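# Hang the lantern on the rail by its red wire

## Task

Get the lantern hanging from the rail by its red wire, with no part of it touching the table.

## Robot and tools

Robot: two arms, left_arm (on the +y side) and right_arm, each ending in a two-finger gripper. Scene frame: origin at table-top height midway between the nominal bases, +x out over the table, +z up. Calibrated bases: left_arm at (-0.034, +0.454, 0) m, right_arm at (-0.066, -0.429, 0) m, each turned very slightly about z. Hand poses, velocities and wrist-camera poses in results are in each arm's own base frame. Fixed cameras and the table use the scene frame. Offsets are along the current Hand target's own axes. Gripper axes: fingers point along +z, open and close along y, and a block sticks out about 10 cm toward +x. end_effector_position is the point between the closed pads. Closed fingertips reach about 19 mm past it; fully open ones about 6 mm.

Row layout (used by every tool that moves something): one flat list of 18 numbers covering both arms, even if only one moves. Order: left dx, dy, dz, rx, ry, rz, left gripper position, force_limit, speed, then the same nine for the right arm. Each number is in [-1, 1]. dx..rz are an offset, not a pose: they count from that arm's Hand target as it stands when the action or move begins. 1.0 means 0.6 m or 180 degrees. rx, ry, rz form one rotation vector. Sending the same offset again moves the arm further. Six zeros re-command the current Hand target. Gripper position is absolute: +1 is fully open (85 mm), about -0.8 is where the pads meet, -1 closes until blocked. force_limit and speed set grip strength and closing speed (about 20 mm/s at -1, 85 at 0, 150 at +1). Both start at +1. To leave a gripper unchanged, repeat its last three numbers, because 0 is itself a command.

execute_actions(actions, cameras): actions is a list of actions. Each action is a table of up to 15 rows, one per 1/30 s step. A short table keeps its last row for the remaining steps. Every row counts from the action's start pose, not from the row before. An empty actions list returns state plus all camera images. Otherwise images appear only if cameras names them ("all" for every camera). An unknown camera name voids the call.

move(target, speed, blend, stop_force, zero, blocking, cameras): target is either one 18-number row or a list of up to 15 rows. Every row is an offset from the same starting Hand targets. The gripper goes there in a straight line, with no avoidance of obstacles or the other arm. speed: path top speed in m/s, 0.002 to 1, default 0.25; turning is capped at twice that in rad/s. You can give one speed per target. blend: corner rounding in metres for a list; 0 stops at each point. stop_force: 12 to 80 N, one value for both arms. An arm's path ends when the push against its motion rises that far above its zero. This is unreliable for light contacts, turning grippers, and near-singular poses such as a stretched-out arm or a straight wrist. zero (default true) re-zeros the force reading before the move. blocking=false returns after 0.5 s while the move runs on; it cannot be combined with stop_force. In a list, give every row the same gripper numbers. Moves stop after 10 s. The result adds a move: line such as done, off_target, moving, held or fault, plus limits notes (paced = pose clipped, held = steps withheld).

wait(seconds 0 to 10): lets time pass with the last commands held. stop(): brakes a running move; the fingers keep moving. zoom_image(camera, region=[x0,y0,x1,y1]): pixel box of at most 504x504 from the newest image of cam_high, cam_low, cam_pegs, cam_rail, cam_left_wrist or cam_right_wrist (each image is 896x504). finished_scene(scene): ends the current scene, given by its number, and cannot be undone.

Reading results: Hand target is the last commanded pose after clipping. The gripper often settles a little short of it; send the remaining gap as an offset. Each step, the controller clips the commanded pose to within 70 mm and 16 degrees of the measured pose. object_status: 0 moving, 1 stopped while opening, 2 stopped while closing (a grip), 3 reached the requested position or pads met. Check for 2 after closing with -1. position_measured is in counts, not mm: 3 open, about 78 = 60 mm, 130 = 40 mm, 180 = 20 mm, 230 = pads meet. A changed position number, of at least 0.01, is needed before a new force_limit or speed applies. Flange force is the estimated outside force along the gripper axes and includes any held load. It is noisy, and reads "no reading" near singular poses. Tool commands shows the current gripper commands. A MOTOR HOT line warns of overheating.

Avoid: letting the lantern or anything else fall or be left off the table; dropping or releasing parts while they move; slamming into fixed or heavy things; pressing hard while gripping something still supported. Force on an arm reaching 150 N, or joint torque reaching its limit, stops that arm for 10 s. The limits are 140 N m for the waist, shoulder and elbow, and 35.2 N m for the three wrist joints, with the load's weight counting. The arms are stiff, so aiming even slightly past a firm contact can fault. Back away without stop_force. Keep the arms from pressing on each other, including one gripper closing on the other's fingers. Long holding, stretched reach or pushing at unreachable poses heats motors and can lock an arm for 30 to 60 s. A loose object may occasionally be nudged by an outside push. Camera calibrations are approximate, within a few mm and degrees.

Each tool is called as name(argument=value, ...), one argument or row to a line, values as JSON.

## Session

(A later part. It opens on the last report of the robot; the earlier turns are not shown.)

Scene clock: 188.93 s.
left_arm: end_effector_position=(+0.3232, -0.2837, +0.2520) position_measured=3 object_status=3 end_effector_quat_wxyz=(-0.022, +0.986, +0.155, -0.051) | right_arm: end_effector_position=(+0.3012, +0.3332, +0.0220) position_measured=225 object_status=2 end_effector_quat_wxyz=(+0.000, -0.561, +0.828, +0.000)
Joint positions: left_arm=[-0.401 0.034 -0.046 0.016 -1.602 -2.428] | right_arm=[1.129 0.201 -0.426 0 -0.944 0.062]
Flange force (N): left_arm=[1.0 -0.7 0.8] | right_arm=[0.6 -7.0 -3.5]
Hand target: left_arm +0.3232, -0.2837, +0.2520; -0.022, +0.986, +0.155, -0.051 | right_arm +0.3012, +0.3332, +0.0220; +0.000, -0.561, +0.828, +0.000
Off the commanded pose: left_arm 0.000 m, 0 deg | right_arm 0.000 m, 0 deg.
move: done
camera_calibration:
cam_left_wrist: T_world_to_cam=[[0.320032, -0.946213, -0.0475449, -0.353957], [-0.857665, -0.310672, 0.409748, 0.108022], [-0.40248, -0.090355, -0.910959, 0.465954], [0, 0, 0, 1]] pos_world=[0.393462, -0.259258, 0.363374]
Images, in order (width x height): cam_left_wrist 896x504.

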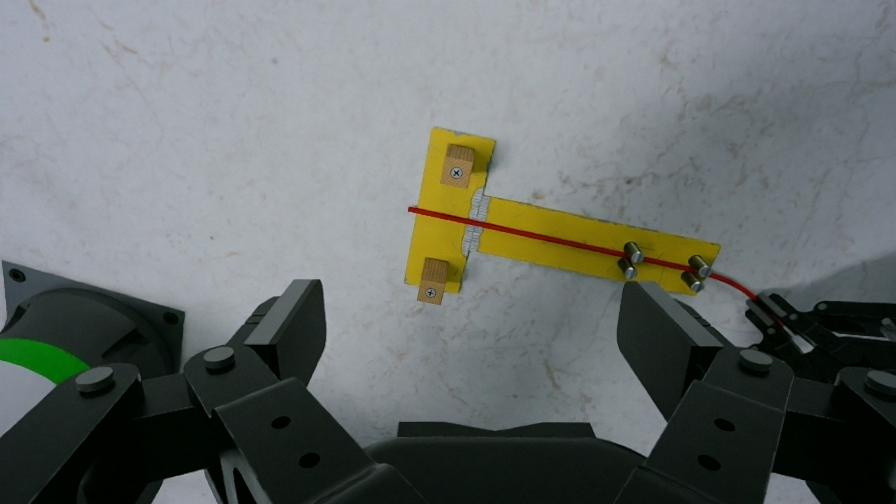

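move(
  target=[0.0095,0,0.2537,-0.0155,0.0314,0.0665,1,1,1,0,0,0,0,0,0,-1,0,-0.8],
  speed=0.3,
  cameras=["cam_left_wrist"],
)

Scene clock: 200.97 s.
left_arm: end_effector_position=(+0.3121, -0.2776, +0.1002) position_measured=3 object_status=3 end_effector_quat_wxyz=(-0.001, +0.999, +0.052, -0.001) | right_arm: end_effector_position=(+0.3012, +0.3332, +0.0220) position_measured=225 object_status=2 end_effector_quat_wxyz=(+0.000, -0.561, +0.828, +0.000)
Joint positions: left_arm=[-0.411 0.02 -0.418 0 -1.135 -2.627] | right_arm=[1.129 0.201 -0.426 0 -0.944 0.062]
Flange force (N): left_arm=[0.8 -1.6 0.9] | right_arm=[0.1 -7.0 -3.1]
Hand target: left_arm +0.3121, -0.2776, +0.1002; -0.001, +0.999, +0.052, -0.001 | right_arm +0.3012, +0.3332, +0.0220; +0.000, -0.561, +0.828, +0.000
Off the commanded pose: left_arm 0.000 m, 0 deg | right_arm 0.000 m, 0 deg.
move: done
camera_calibration:
cam_left_wrist: T_world_to_cam=[[0.118338, -0.99289, 0.0128657, -0.307956], [-0.939556, -0.10777, 0.324993, 0.253066], [-0.321295, -0.050547, -0.945629, 0.312946], [0, 0, 0, 1]] pos_world=[0.374761, -0.262675, 0.217649]
Images, in order (width x height): cam_left_wrist 896x504.

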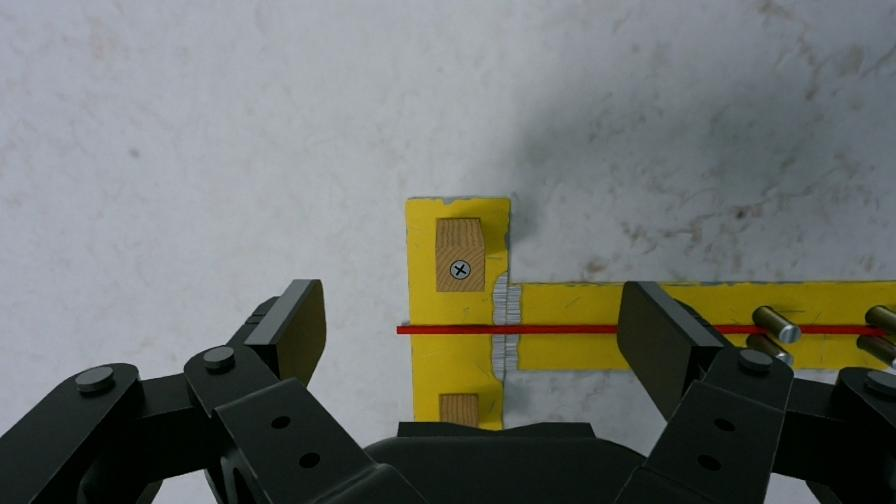

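move(
  target=[
    [-0.005,0,0.1203,0,0,0,1,1,1,0,0,0,0,0,0,-1,0,-0.8],
    [-0.005,0,0.1203,0,0,0,-1,0,-0.8,0,0,0,0,0,0,-1,0,-0.8],
  ],
  speed=0.1,
  cameras=["cam_left_wrist","cam_pegs","cam_rail"],
)

Scene clock: 209.50 s.
left_arm: end_effector_position=(+0.3090, -0.2778, +0.0280) position_measured=182 object_status=0 end_effector_quat_wxyz=(-0.001, +0.999, +0.052, -0.001) | right_arm: end_effector_position=(+0.3012, +0.3332, +0.0220) position_measured=225 object_status=2 end_effector_quat_wxyz=(+0.000, -0.561, +0.828, +0.000)
Joint positions: left_arm=[-0.414 0.115 -0.511 0 -0.947 -2.623] | right_arm=[1.129 0.201 -0.426 0 -0.944 0.062]
Flange force (N): left_arm=[1.5 -7.7 -15.9] | right_arm=[1.8 -6.4 -3.0]
Hand target: left_arm +0.3090, -0.2778, +0.0280; -0.001, +0.999, +0.052, -0.001 | right_arm +0.3012, +0.3332, +0.0220; +0.000, -0.561, +0.828, +0.000
Off the commanded pose: left_arm 0.000 m, 0 deg | right_arm 0.000 m, 0 deg.
move: done
camera_calibration:
cam_left_wrist: T_world_to_cam=[[0.118348, -0.992889, 0.0128619, -0.30695], [-0.939555, -0.107781, 0.324993, 0.273488], [-0.321295, -0.0505468, -0.945629, 0.243629], [0, 0, 0, 1]] pos_world=[0.371561, -0.262975, 0.145449]
Images, in order (width x height): cam_pegs 896x504, cam_rail 896x504, cam_left_wrist 896x504.

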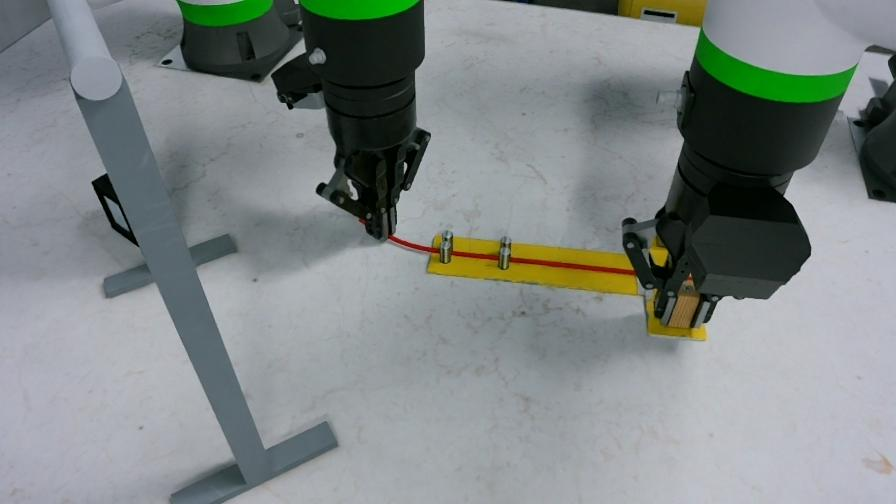

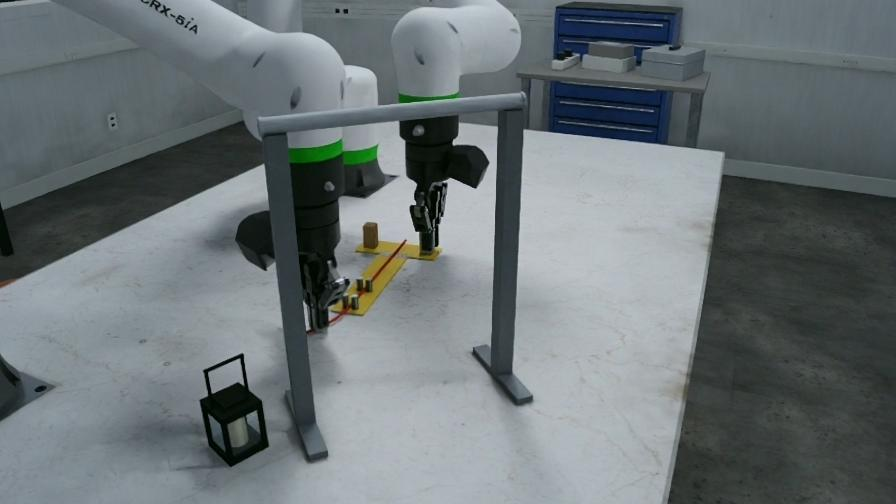

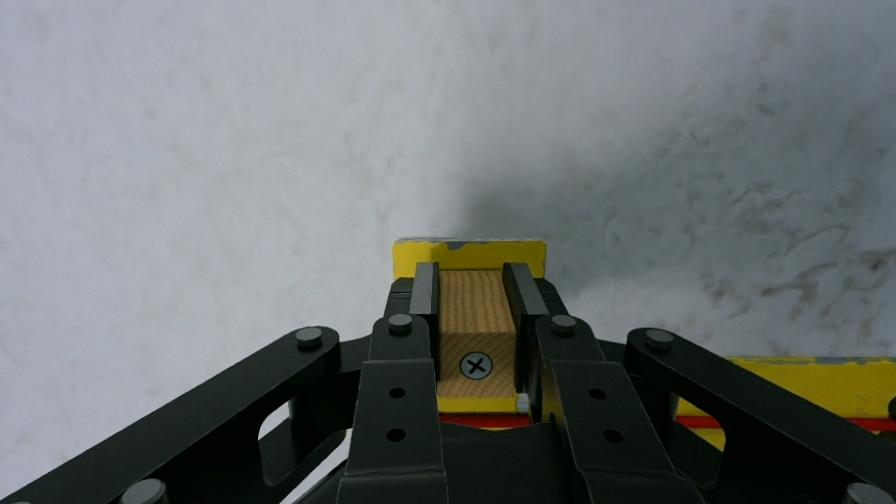

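wait(
  seconds=0.5,
)

Scene clock: 210.70 s.
left_arm: end_effector_position=(+0.3090, -0.2778, +0.0280) position_measured=182 object_status=2 end_effector_quat_wxyz=(-0.001, +0.999, +0.052, -0.001) | right_arm: end_effector_position=(+0.3012, +0.3332, +0.0220) position_measured=225 object_status=2 end_effector_quat_wxyz=(+0.000, -0.561, +0.828, +0.000)
Joint positions: left_arm=[-0.414 0.115 -0.511 0 -0.947 -2.623] | right_arm=[1.129 0.201 -0.426 0 -0.944 0.062]
Flange force (N): left_arm=[1.8 -7.2 -15.8] | right_arm=[1.8 -6.8 -3.0]
Hand target: left_arm +0.3090, -0.2778, +0.0280; -0.001, +0.999, +0.052, -0.001 | right_arm +0.3012, +0.3332, +0.0220; +0.000, -0.561, +0.828, +0.000
Tool commands: left_gripper/position=-1.0 left_gripper/force_limit=+0.0 left_gripper/speed=-0.8 right_gripper/position=-1.0 right_gripper/force_limit=+0.0 right_gripper/speed=-0.8
Off the commanded pose: left_arm 0.000 m, 0 deg | right_arm 0.000 m, 0 deg.
wait: 0.50 s; at rest from the start

zoom_image(
  camera="cam_pegs",
  region=[340, 180, 540, 300],
)

Scaled by 2.520.
This view is cut from an older image: the scene may have changed since it was taken.

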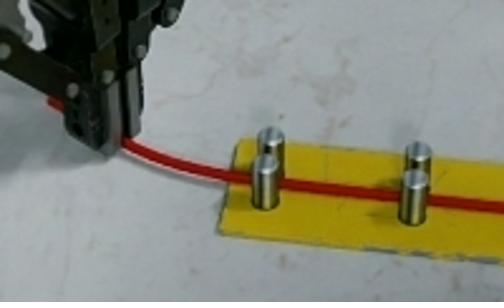

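move(
  target=[
    [0,0,0,0,0,0,-1,0,-0.8,-0.001,0.0633,0,0,0,0.1128,-1,0,-0.8],
    [0,0,0,0,0,0,-1,0,-0.8,-0.0203,0.0938,0,0,0,0.2517,-1,0,-0.8],
  ],
  speed=0.08,
  blend=[0.005,0],
  cameras=["cam_right_wrist","cam_pegs"],
)

zoom_image(
  camera="cam_pegs",
  region=[340, 180, 560, 300],
)

Scene clock: 237.50 s.
left_arm: end_effector_position=(+0.3090, -0.2778, +0.0280) position_measured=182 object_status=2 end_effector_quat_wxyz=(-0.001, +0.999, +0.052, -0.001) | right_arm: end_effector_position=(+0.2534, +0.3654, +0.0221) position_measured=225 object_status=2 end_effector_quat_wxyz=(+0.000, -0.199, +0.980, +0.000)
Joint positions: left_arm=[-0.414 0.115 -0.511 0 -0.947 -2.623] | right_arm=[1.261 0.191 -0.438 0 -0.942 -0.86]
Flange force (N): left_arm=[0.6 -10.7 -12.7] | right_arm=[-6.3 -8.6 -3.4]
Hand target: left_arm +0.3090, -0.2778, +0.0280; -0.001, +0.999, +0.052, -0.001 | right_arm +0.2534, +0.3653, +0.0220; +0.000, -0.199, +0.980, +0.000
Off the commanded pose: left_arm 0.000 m, 0 deg | right_arm 0.000 m, 0 deg.
move: done
camera_calibration:
cam_right_wrist: T_world_to_cam=[[-0.404415, 0.914569, 0.00356815, -0.228557], [0.856301, 0.377274, 0.352722, -0.349227], [0.321242, 0.145702, -0.935721, 0.0129562], [0, 0, 0, 1]] pos_world=[0.202449, 0.338897, 0.136119]
Images, in order (width x height): cam_pegs 896x504, cam_right_wrist 896x504.

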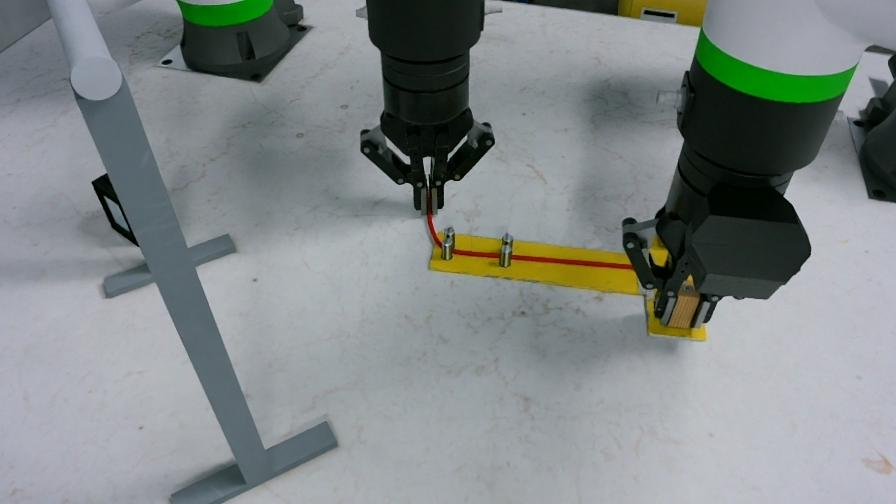

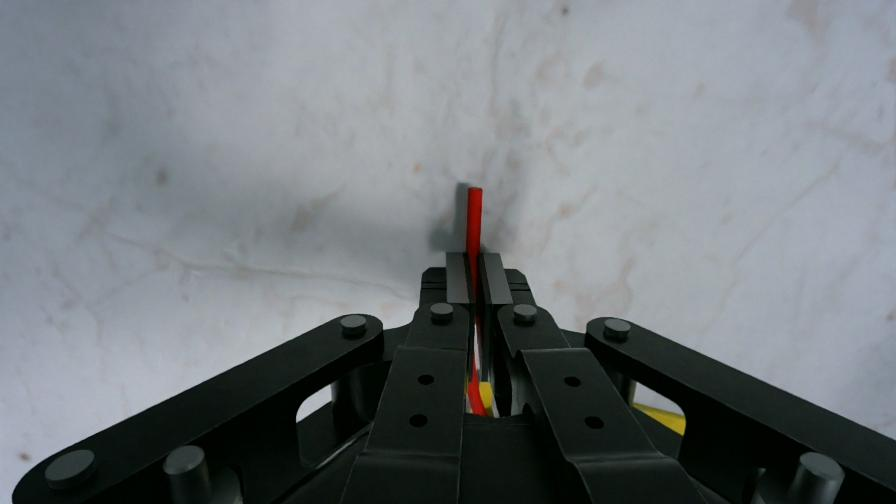

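Scaled by 2.291.

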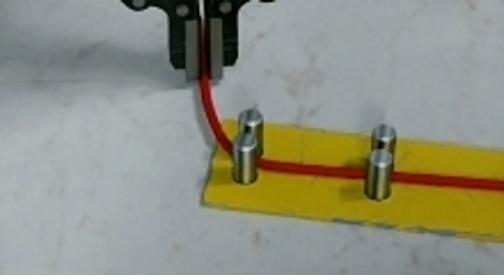

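move(
  target=[
    [0,0,0,0,0,0,-1,0,-0.8,-0.0067,0.0307,0,0,0,0.1389,-1,0,-0.8],
    [0,0,0,0,0,0,-1,0,-0.8,-0.0227,0.052,-0.005,0,0,0.2778,-1,0,-0.8],
    [0,0,0,0,0,0,-1,0,-0.8,-0.0422,0.0623,-0.005,0,0,0.4167,-1,0,-0.8],
  ],
  speed=0.08,
  blend=[0.005,0.005,0],
  cameras=["cam_right_wrist","cam_pegs"],
)

zoom_image(
  camera="cam_pegs",
  region=[340, 180, 560, 300],
)

Scene clock: 252.63 s.
left_arm: end_effector_position=(+0.3090, -0.2778, +0.0280) position_measured=182 object_status=2 end_effector_quat_wxyz=(-0.001, +0.999, +0.052, -0.001) | right_arm: end_effector_position=(+0.2621, +0.4096, +0.0250) position_measured=225 object_status=2 end_effector_quat_wxyz=(+0.000, +0.439, +0.899, +0.000)
Joint positions: left_arm=[-0.414 0.115 -0.511 0 -0.947 -2.623] | right_arm=[1.272 0.28 -0.317 0 -0.974 -2.18]
Flange force (N): left_arm=[7.3 -0.6 -3.9] | right_arm=[-2.2 -0.3 -2.8]
Hand target: left_arm +0.3090, -0.2778, +0.0280; -0.001, +0.999, +0.052, -0.001 | right_arm +0.2621, +0.4096, +0.0250; +0.000, +0.439, +0.899, +0.000
Off the commanded pose: left_arm 0.000 m, 0 deg | right_arm 0.000 m, 0 deg.
move: done
camera_calibration:
cam_right_wrist: T_world_to_cam=[[0.778885, 0.627158, 0.00333056, -0.457925], [0.58582, -0.729422, 0.353213, 0.149825], [0.22395, -0.273162, -0.935537, 0.203642], [0, 0, 0, 1]] pos_world=[0.223295, 0.452104, 0.139119]
Images, in order (width x height): cam_pegs 896x504, cam_right_wrist 896x504.

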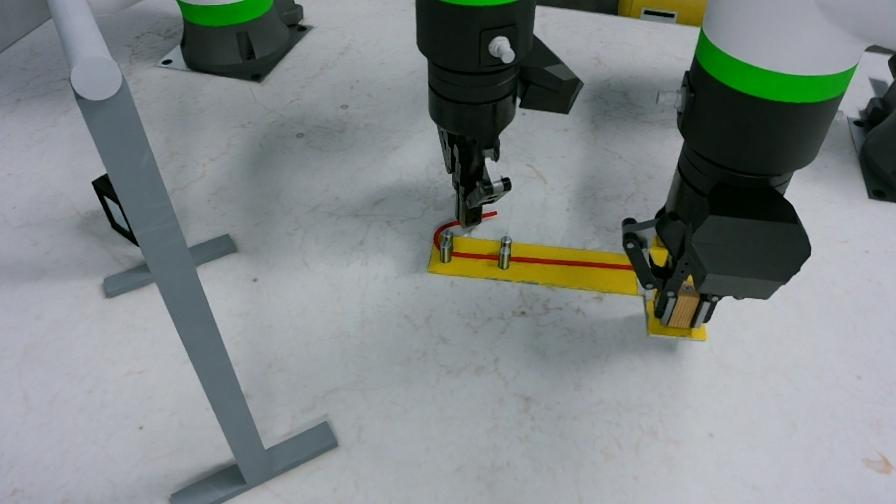

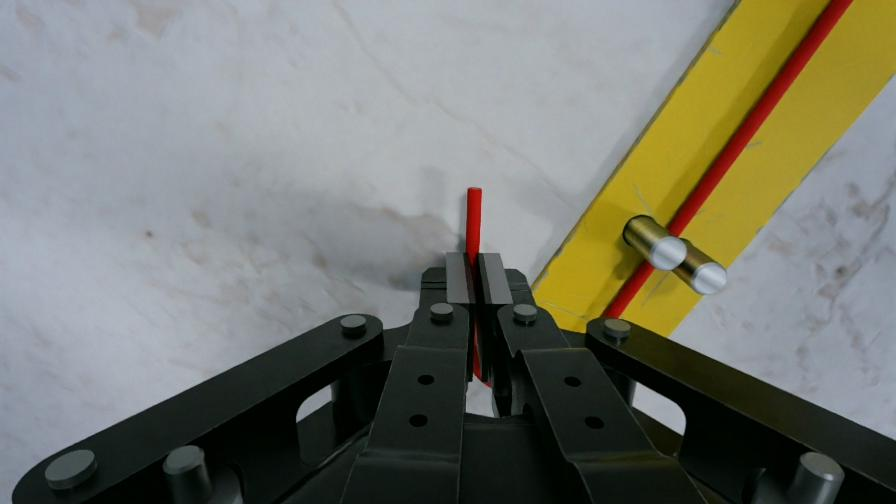

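Scaled by 2.291.

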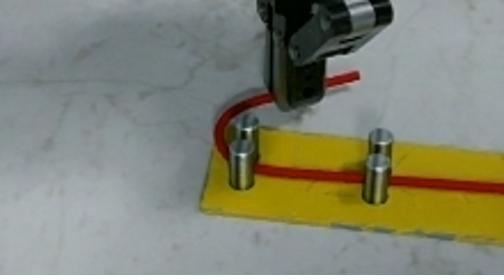

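move(
  target=[0,0,0,0,0,0,-1,0,-0.8,0,0,0,0,0,0,-0.4,0,-1],
  cameras=["cam_right_wrist","cam_pegs"],
)

zoom_image(
  camera="cam_pegs",
  region=[340, 180, 560, 300],
)

Scene clock: 268.03 s.
left_arm: end_effector_position=(+0.3090, -0.2778, +0.0280) position_measured=182 object_status=2 end_effector_quat_wxyz=(-0.001, +0.999, +0.052, -0.001) | right_arm: end_effector_position=(+0.2621, +0.4097, +0.0250) position_measured=179 object_status=0 end_effector_quat_wxyz=(+0.000, +0.439, +0.899, +0.000)
Joint positions: left_arm=[-0.414 0.115 -0.511 0 -0.947 -2.623] | right_arm=[1.272 0.28 -0.317 0 -0.974 -2.18]
Flange force (N): left_arm=[3.9 -0.2 -4.7] | right_arm=[-5.2 4.6 -3.3]
Hand target: left_arm +0.3090, -0.2778, +0.0280; -0.001, +0.999, +0.052, -0.001 | right_arm +0.2621, +0.4096, +0.0250; +0.000, +0.439, +0.899, +0.000
Off the commanded pose: left_arm 0.000 m, 0 deg | right_arm 0.000 m, 0 deg.
move: done
camera_calibration:
cam_right_wrist: T_world_to_cam=[[0.778785, 0.627282, 0.0033534, -0.457963], [0.585916, -0.729317, 0.353269, 0.149749], [0.224045, -0.273156, -0.935516, 0.203616], [0, 0, 0, 1]] pos_world=[0.223295, 0.452105, 0.13912]
Images, in order (width x height): cam_pegs 896x504, cam_right_wrist 896x504.

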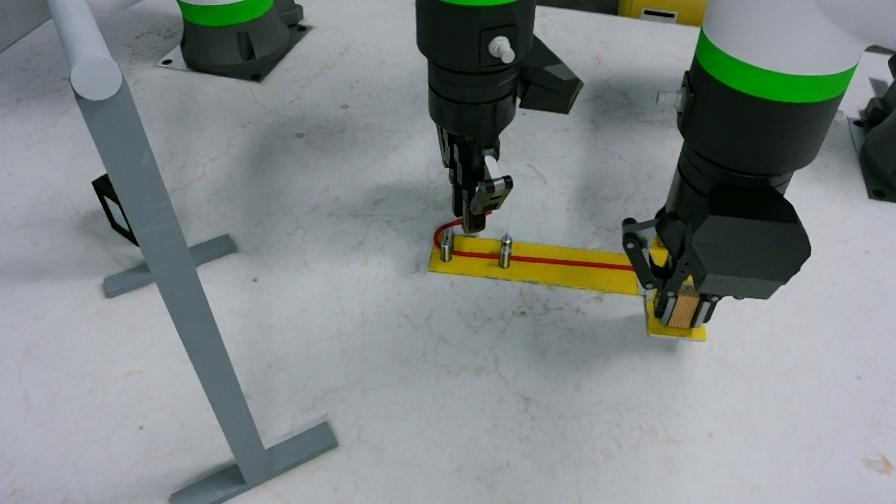

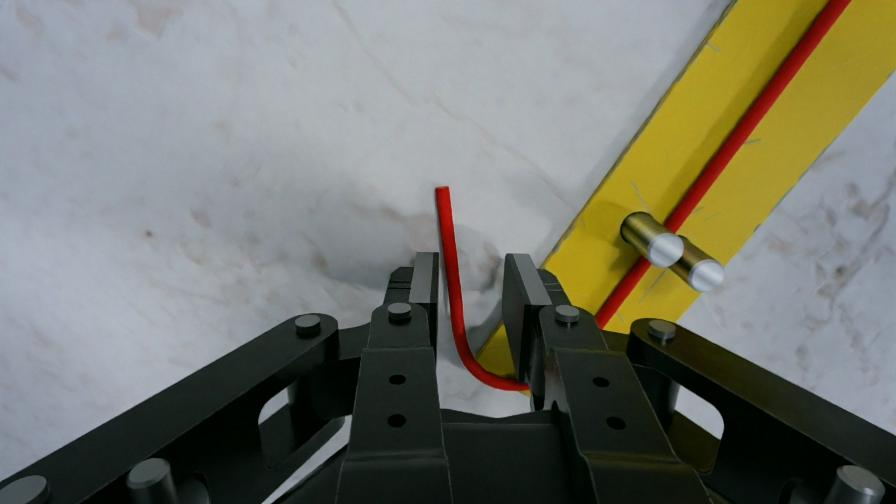

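Scaled by 2.291.

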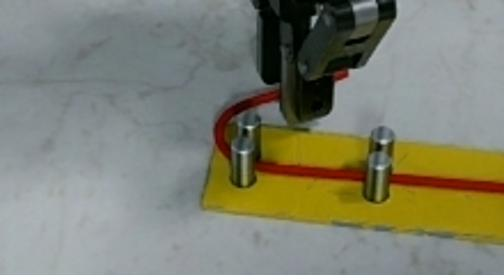

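move(
  target=[
    [0,0,0,0,0,0,-1,0,-0.8,0,-0.009,0,0,0,-0.042,-0.4,0,-1],
    [0,0,0,0,0,0,-1,0,-0.8,0,-0.009,0,0,0,-0.042,-1,-0.5,-0.8],
  ],
  speed=0.1,
  cameras=["cam_right_wrist","cam_pegs"],
)

Scene clock: 277.23 s.
left_arm: end_effector_position=(+0.3090, -0.2778, +0.0280) position_measured=182 object_status=2 end_effector_quat_wxyz=(-0.001, +0.999, +0.052, -0.001) | right_arm: end_effector_position=(+0.2579, +0.4063, +0.0250) position_measured=231 object_status=3 end_effector_quat_wxyz=(+0.000, +0.378, +0.926, +0.000)
Joint positions: left_arm=[-0.414 0.115 -0.511 0 -0.947 -2.623] | right_arm=[1.279 0.268 -0.332 0 -0.971 -2.055]
Flange force (N): left_arm=[3.8 -0.4 -4.7] | right_arm=[-5.4 2.7 -6.3]
Hand target: left_arm +0.3090, -0.2778, +0.0280; -0.001, +0.999, +0.052, -0.001 | right_arm +0.2579, +0.4063, +0.0250; +0.000, +0.378, +0.926, +0.000
Off the commanded pose: left_arm 0.000 m, 0 deg | right_arm 0.000 m, 0 deg.
move: done
camera_calibration:
cam_right_wrist: T_world_to_cam=[[0.689571, 0.724211, 0.00338845, -0.46894], [0.676733, -0.646016, 0.353123, 0.0925507], [0.257925, -0.24121, -0.935571, 0.181934], [0, 0, 0, 1]] pos_world=[0.21381, 0.443285, 0.139119]
Images, in order (width x height): cam_pegs 896x504, cam_right_wrist 896x504.

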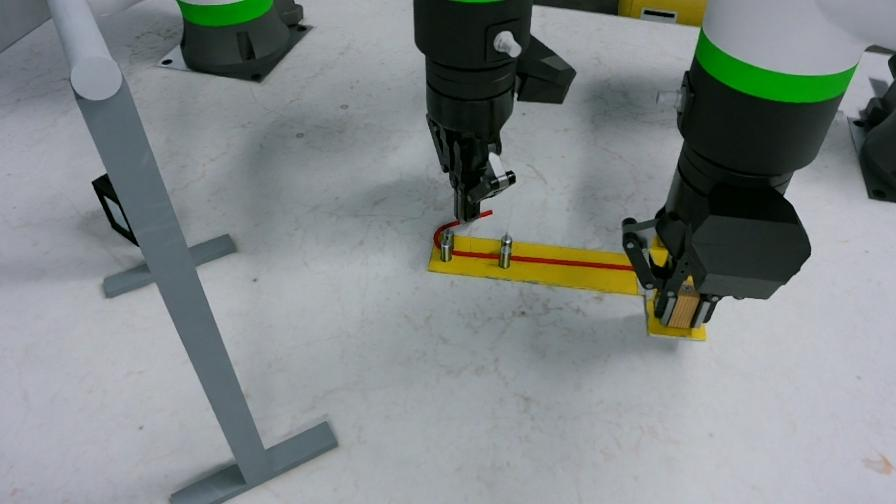

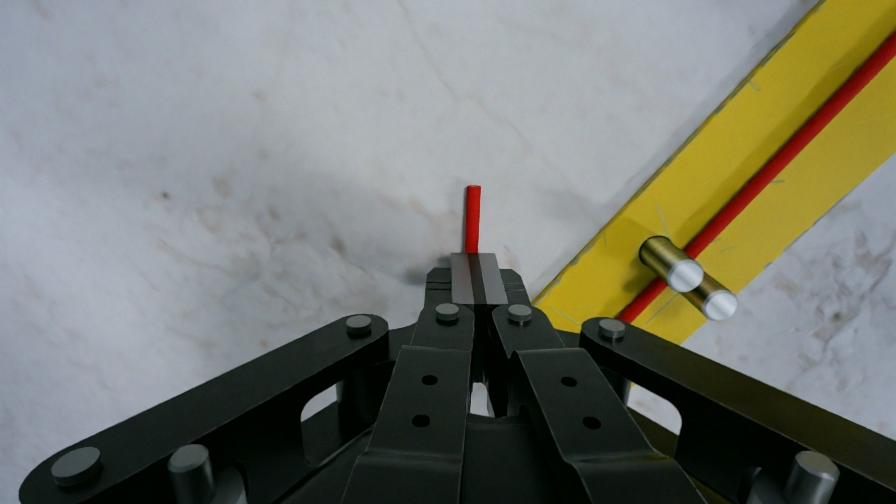

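move(
  target=[
    [0,0,0,0,0,0,-1,0,-0.8,0,0,0,0,0,0,-0.4,-0.5,-0.8],
    [0,0,0,0,0,0,-1,0,-0.8,0,0,0.0075,0,0,0,-0.4,-0.5,-0.8],
    [0,0,0,0,0,0,-1,0,-0.8,0,0,0.0075,0,0,0,-1,-0.5,-0.8],
  ],
  speed=0.1,
  cameras=["cam_right_wrist"],
)

Scene clock: 282.97 s.
left_arm: end_effector_position=(+0.3090, -0.2778, +0.0280) position_measured=182 object_status=2 end_effector_quat_wxyz=(-0.001, +0.999, +0.052, -0.001) | right_arm: end_effector_position=(+0.2579, +0.4063, +0.0205) position_measured=222 object_status=0 end_effector_quat_wxyz=(+0.000, +0.378, +0.926, +0.000)
Joint positions: left_arm=[-0.414 0.115 -0.511 0 -0.947 -2.623] | right_arm=[1.279 0.275 -0.336 0 -0.96 -2.055]
Flange force (N): left_arm=[3.7 0.0 -4.6] | right_arm=[-5.2 1.9 -3.8]
Hand target: left_arm +0.3090, -0.2778, +0.0280; -0.001, +0.999, +0.052, -0.001 | right_arm +0.2579, +0.4063, +0.0205; +0.000, +0.378, +0.926, +0.000
Off the commanded pose: left_arm 0.000 m, 0 deg | right_arm 0.000 m, 0 deg.
move: done
camera_calibration:
cam_right_wrist: T_world_to_cam=[[0.68954, 0.72424, 0.00329485, -0.468919], [0.676766, -0.645948, 0.353184, 0.0941297], [0.257918, -0.241305, -0.935548, 0.17767], [0, 0, 0, 1]] pos_world=[0.21381, 0.443285, 0.134519]
Images, in order (width x height): cam_right_wrist 896x504.

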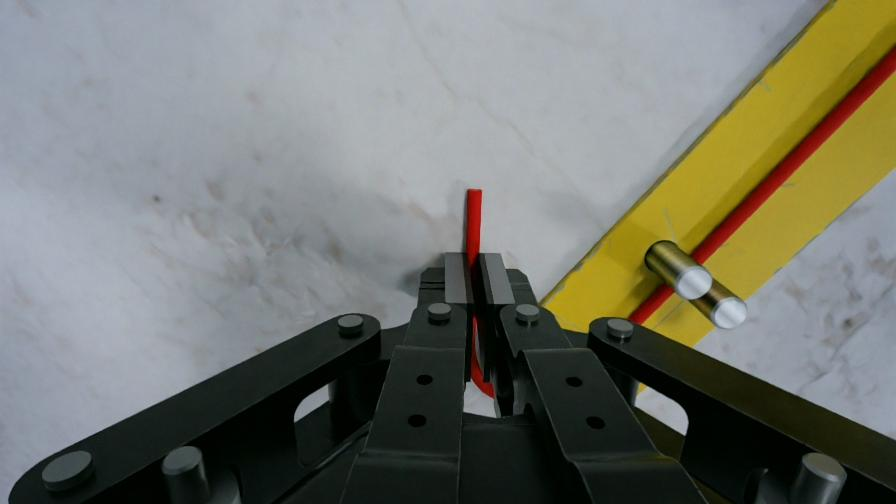

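move(
  target=[0,0,0,0,0,0,-1,0,-0.8,-0.1123,-0.0863,-0.002,0,0,0,-1,-0.5,-0.8],
  speed=0.06,
  cameras=["cam_right_wrist","cam_pegs","cam_high"],
)

zoom_image(
  camera="cam_high",
  region=[440, 150, 620, 260],
)

Scene clock: 287.40 s.
left_arm: end_effector_position=(+0.3090, -0.2778, +0.0280) position_measured=182 object_status=2 end_effector_quat_wxyz=(-0.001, +0.999, +0.052, -0.001) | right_arm: end_effector_position=(+0.2697, +0.3222, +0.0217) position_measured=222 object_status=2 end_effector_quat_wxyz=(+0.000, +0.378, +0.926, +0.000)
Joint positions: left_arm=[-0.414 0.115 -0.511 0 -0.947 -2.623] | right_arm=[1.188 0.135 -0.506 0 -0.93 -1.964]
Flange force (N): left_arm=[2.9 1.0 -2.4] | right_arm=[-6.7 2.9 -3.2]
Hand target: left_arm +0.3090, -0.2778, +0.0280; -0.001, +0.999, +0.052, -0.001 | right_arm +0.2697, +0.3222, +0.0217; +0.000, +0.378, +0.926, +0.000
Off the commanded pose: left_arm 0.000 m, 0 deg | right_arm 0.000 m, 0 deg.
move: done
camera_calibration:
cam_right_wrist: T_world_to_cam=[[0.689521, 0.724257, 0.00336266, -0.41609], [0.676783, -0.645963, 0.353124, 0.0313061], [0.257925, -0.241211, -0.935571, 0.155493], [0, 0, 0, 1]] pos_world=[0.22561, 0.359085, 0.135819]
Images, in order (width x height): cam_high 896x504, cam_pegs 896x504, cam_right_wrist 896x504.

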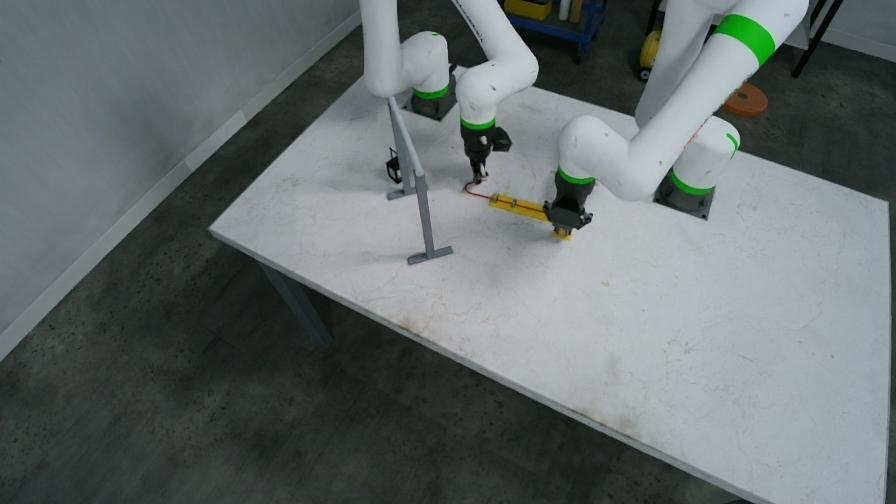

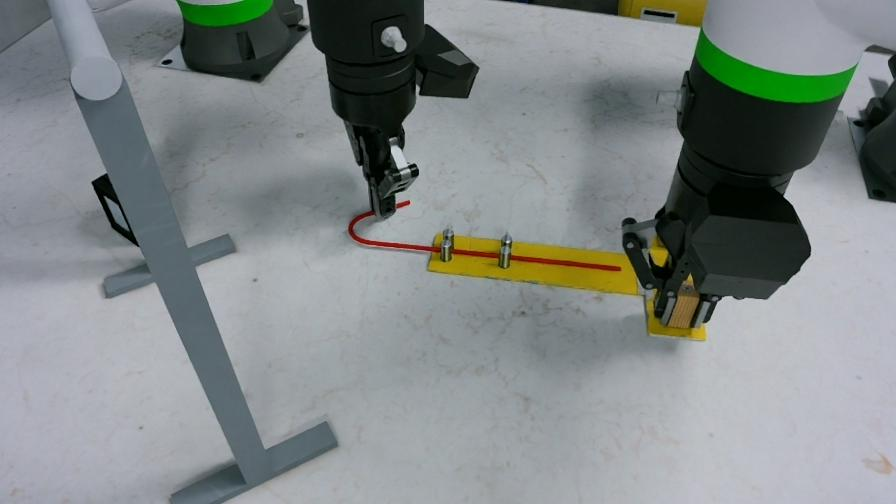

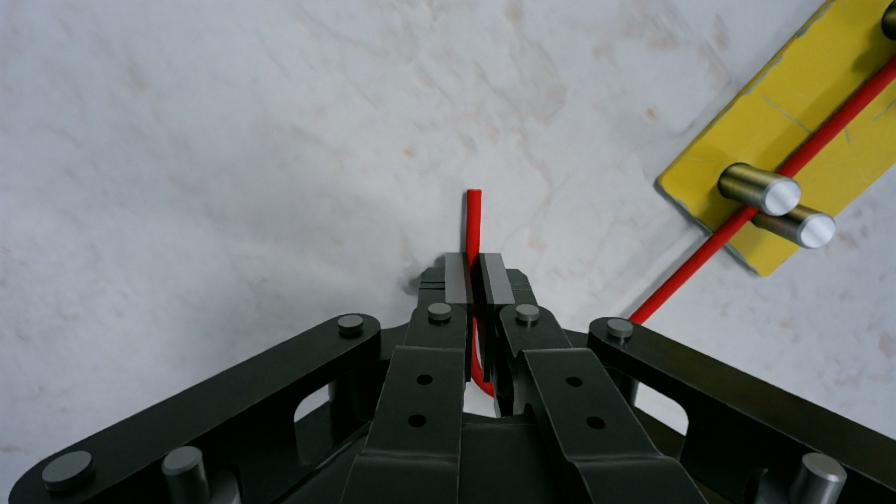

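Scaled by 2.800.

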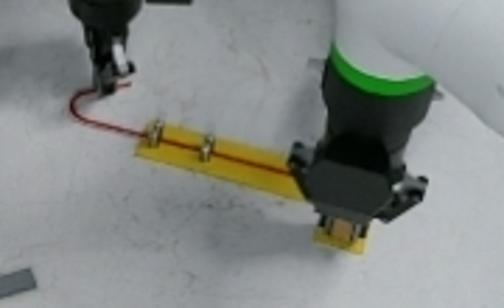

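move(
  target=[
    [0,0,0,0,0,0,0,0,-0.8,0,0,0,0,0,0,-0.4,-0.5,-0.8],
    [0,0,-0.01,0,-0.1944,0,0,0,-0.8,0,0,-0.2,0,0,0,-0.4,-0.5,-0.8],
    [0,0,-0.01,0,-0.1944,0,-1,0,-0.8,0.2043,0.2543,-0.2,0,0,-0.791,-0.4,-0.5,-0.8],
  ],
  speed=[0.2,0.2,0.3],
  cameras=["all"],
)

Scene clock: 322.80 s.
left_arm: end_effector_position=(+0.3090, -0.2779, +0.0340) position_measured=182 object_status=0 end_effector_quat_wxyz=(+0.015, +0.952, +0.050, -0.301) | right_arm: end_effector_position=(+0.2891, +0.5170, +0.1416) position_measured=179 object_status=3 end_effector_quat_wxyz=(+0.000, +0.754, -0.657, +0.000)
Joint positions: left_arm=[-0.257 0.488 -0.214 0.205 -1.453 -2.866] | right_arm=[1.282 0.406 0.152 0 -1.318 0.427]
Flange force (N): left_arm=[-0.3 -2.8 -10.7] | right_arm=[1.3 -5.0 -3.4]
Hand target: left_arm +0.3090, -0.2778, +0.0340; +0.015, +0.952, +0.050, -0.301 | right_arm +0.2891, +0.5170, +0.1416; +0.000, +0.754, -0.657, +0.000
Off the commanded pose: left_arm 0.000 m, 0 deg | right_arm 0.000 m, 0 deg.
move: done
camera_calibration:
cam_left_wrist: T_world_to_cam=[[0.123716, -0.992316, 0.00163136, -0.308093], [-0.584058, -0.0714878, 0.808558, 0.155349], [-0.802228, -0.100985, -0.588414, 0.371781], [0, 0, 0, 1]] pos_world=[0.427102, -0.257075, 0.0936558]
cam_right_wrist: T_world_to_cam=[[-0.988253, -0.152769, 0.00420903, 0.367349], [-0.141493, 0.92502, 0.352587, -0.473874], [-0.057758, 0.34785, -0.935769, 0.0963756], [0, 0, 0, 1]] pos_world=[0.301551, 0.460938, 0.255721]

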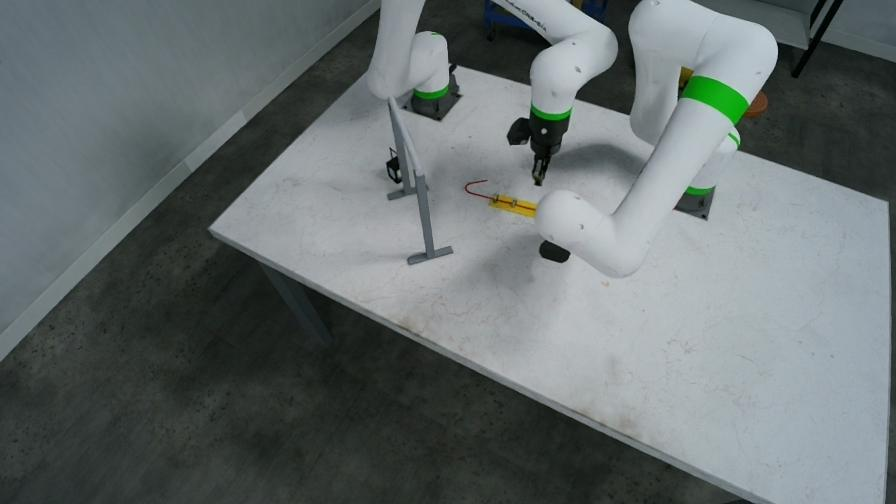

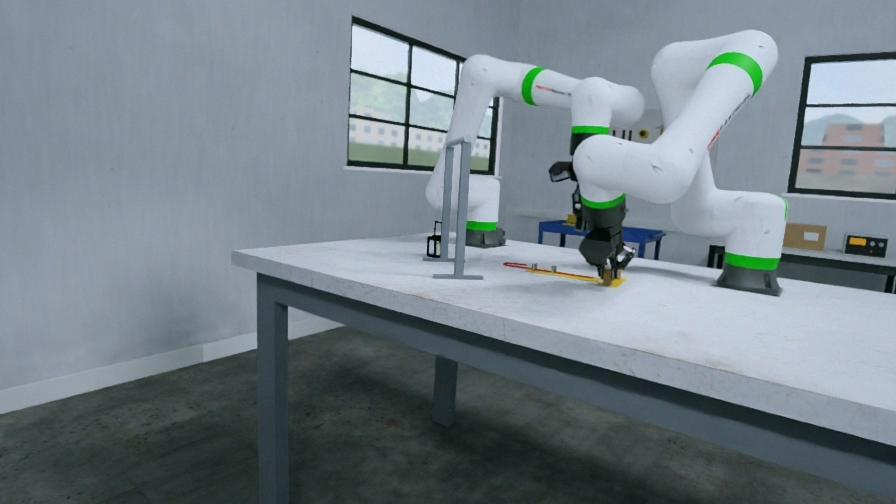

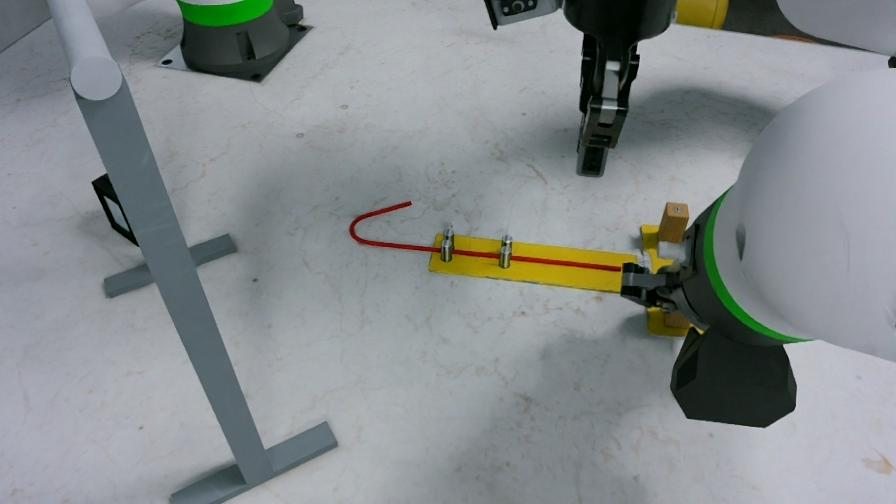

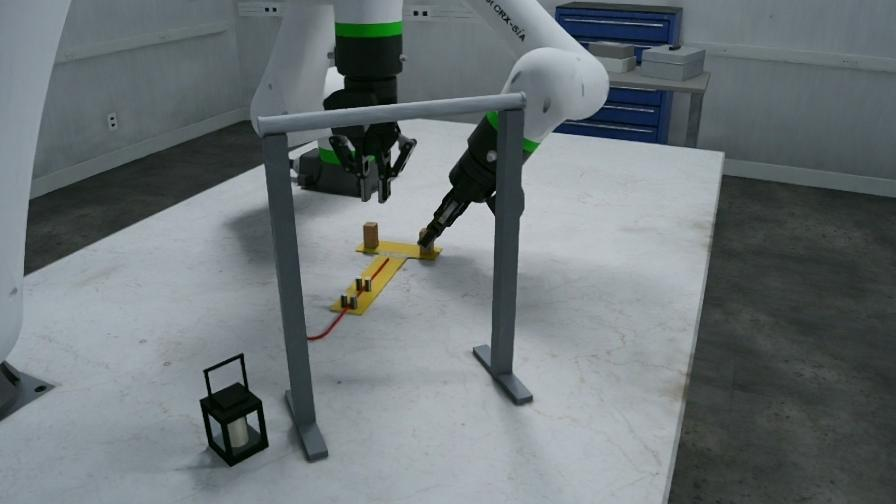

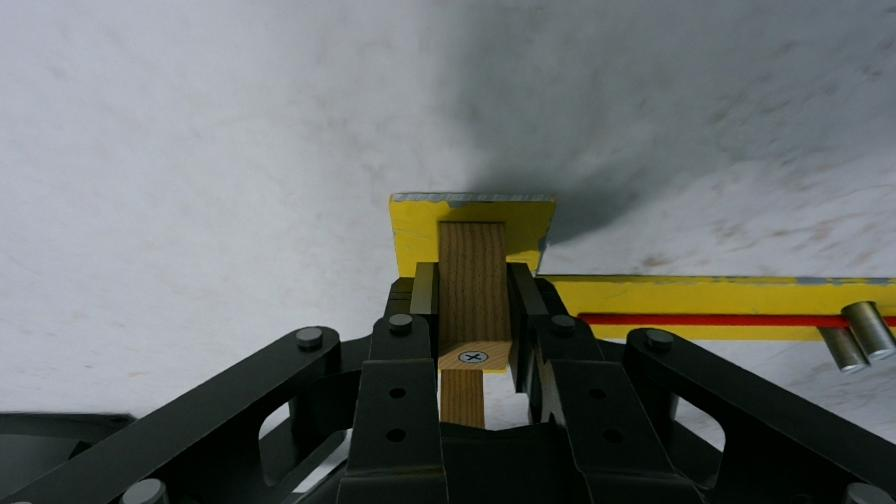

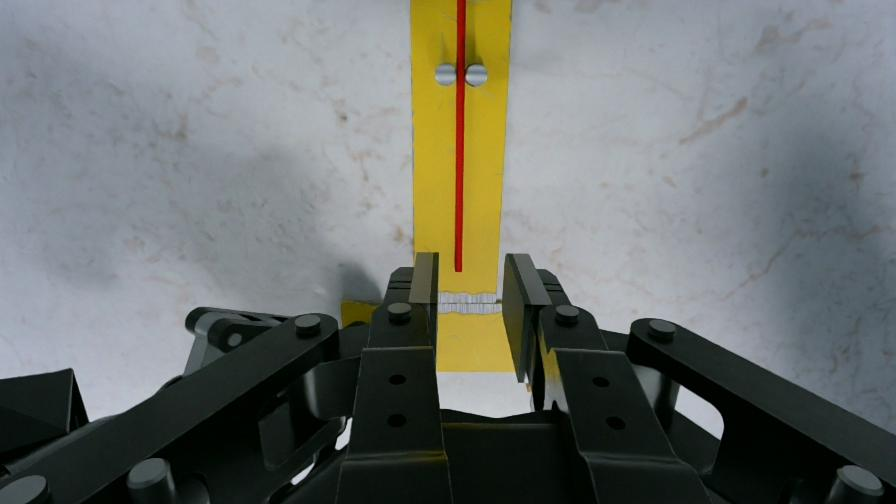

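move(
  target=[
    [0,0,0,0,0,0,-1,0,-0.8,-0.01,0.0037,0.1,0,0,0,-0.4,-0.5,-0.8],
    [0,0,0,0,0,0,-1,0,-0.8,-0.01,0.0037,0.1977,0,0,0,-0.4,-0.5,-0.8],
    [0,0,0,0,0,0,-1,0,-0.8,-0.01,0.0037,0.1977,0,0,0,-1,-0.5,-0.8],
  ],
  speed=[0.2,0.05,0.1],
  blend=[0.01,0,0],
  cameras=["cam_right_wrist","cam_pegs"],
)

Scene clock: 335.50 s.
left_arm: end_effector_position=(+0.3090, -0.2778, +0.0340) position_measured=182 object_status=2 end_effector_quat_wxyz=(+0.015, +0.952, +0.050, -0.301) | right_arm: end_effector_position=(+0.2861, +0.5226, +0.0230) position_measured=222 object_status=2 end_effector_quat_wxyz=(+0.000, +0.754, -0.657, +0.000)
Joint positions: left_arm=[-0.257 0.488 -0.214 0.205 -1.453 -2.866] | right_arm=[1.29 0.52 0.022 0 -1.073 0.419]
Flange force (N): left_arm=[-2.7 0.6 -5.4] | right_arm=[1.6 -8.9 -8.3]
Hand target: left_arm +0.3090, -0.2778, +0.0340; +0.015, +0.952, +0.050, -0.301 | right_arm +0.2861, +0.5226, +0.0230; +0.000, +0.754, -0.657, +0.000
Off the commanded pose: left_arm 0.000 m, 0 deg | right_arm 0.000 m, 0 deg.
move: done
camera_calibration:
cam_right_wrist: T_world_to_cam=[[-0.988246, -0.152821, 0.00406731, 0.365681], [-0.141586, 0.924978, 0.352661, -0.437638], [-0.0576561, 0.34794, -0.935742, -0.01681], [0, 0, 0, 1]] pos_world=[0.29845, 0.466538, 0.137121]
Images, in order (width x height): cam_pegs 896x504, cam_right_wrist 896x504.

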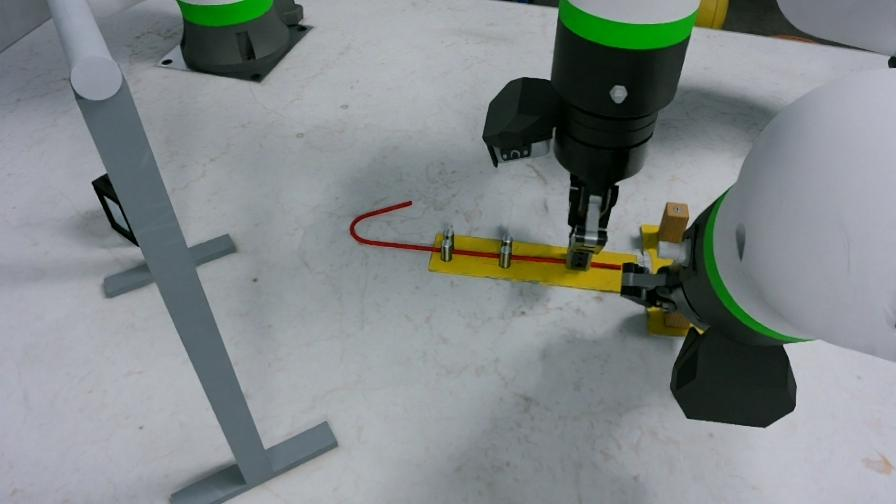

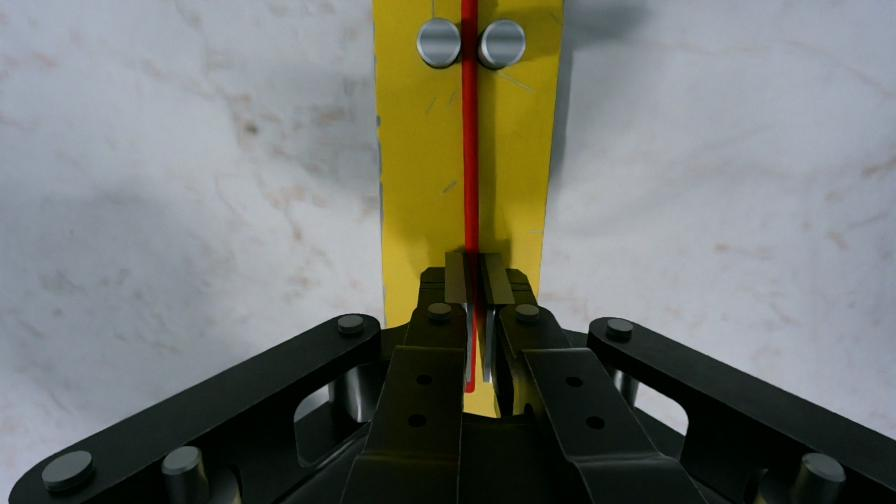

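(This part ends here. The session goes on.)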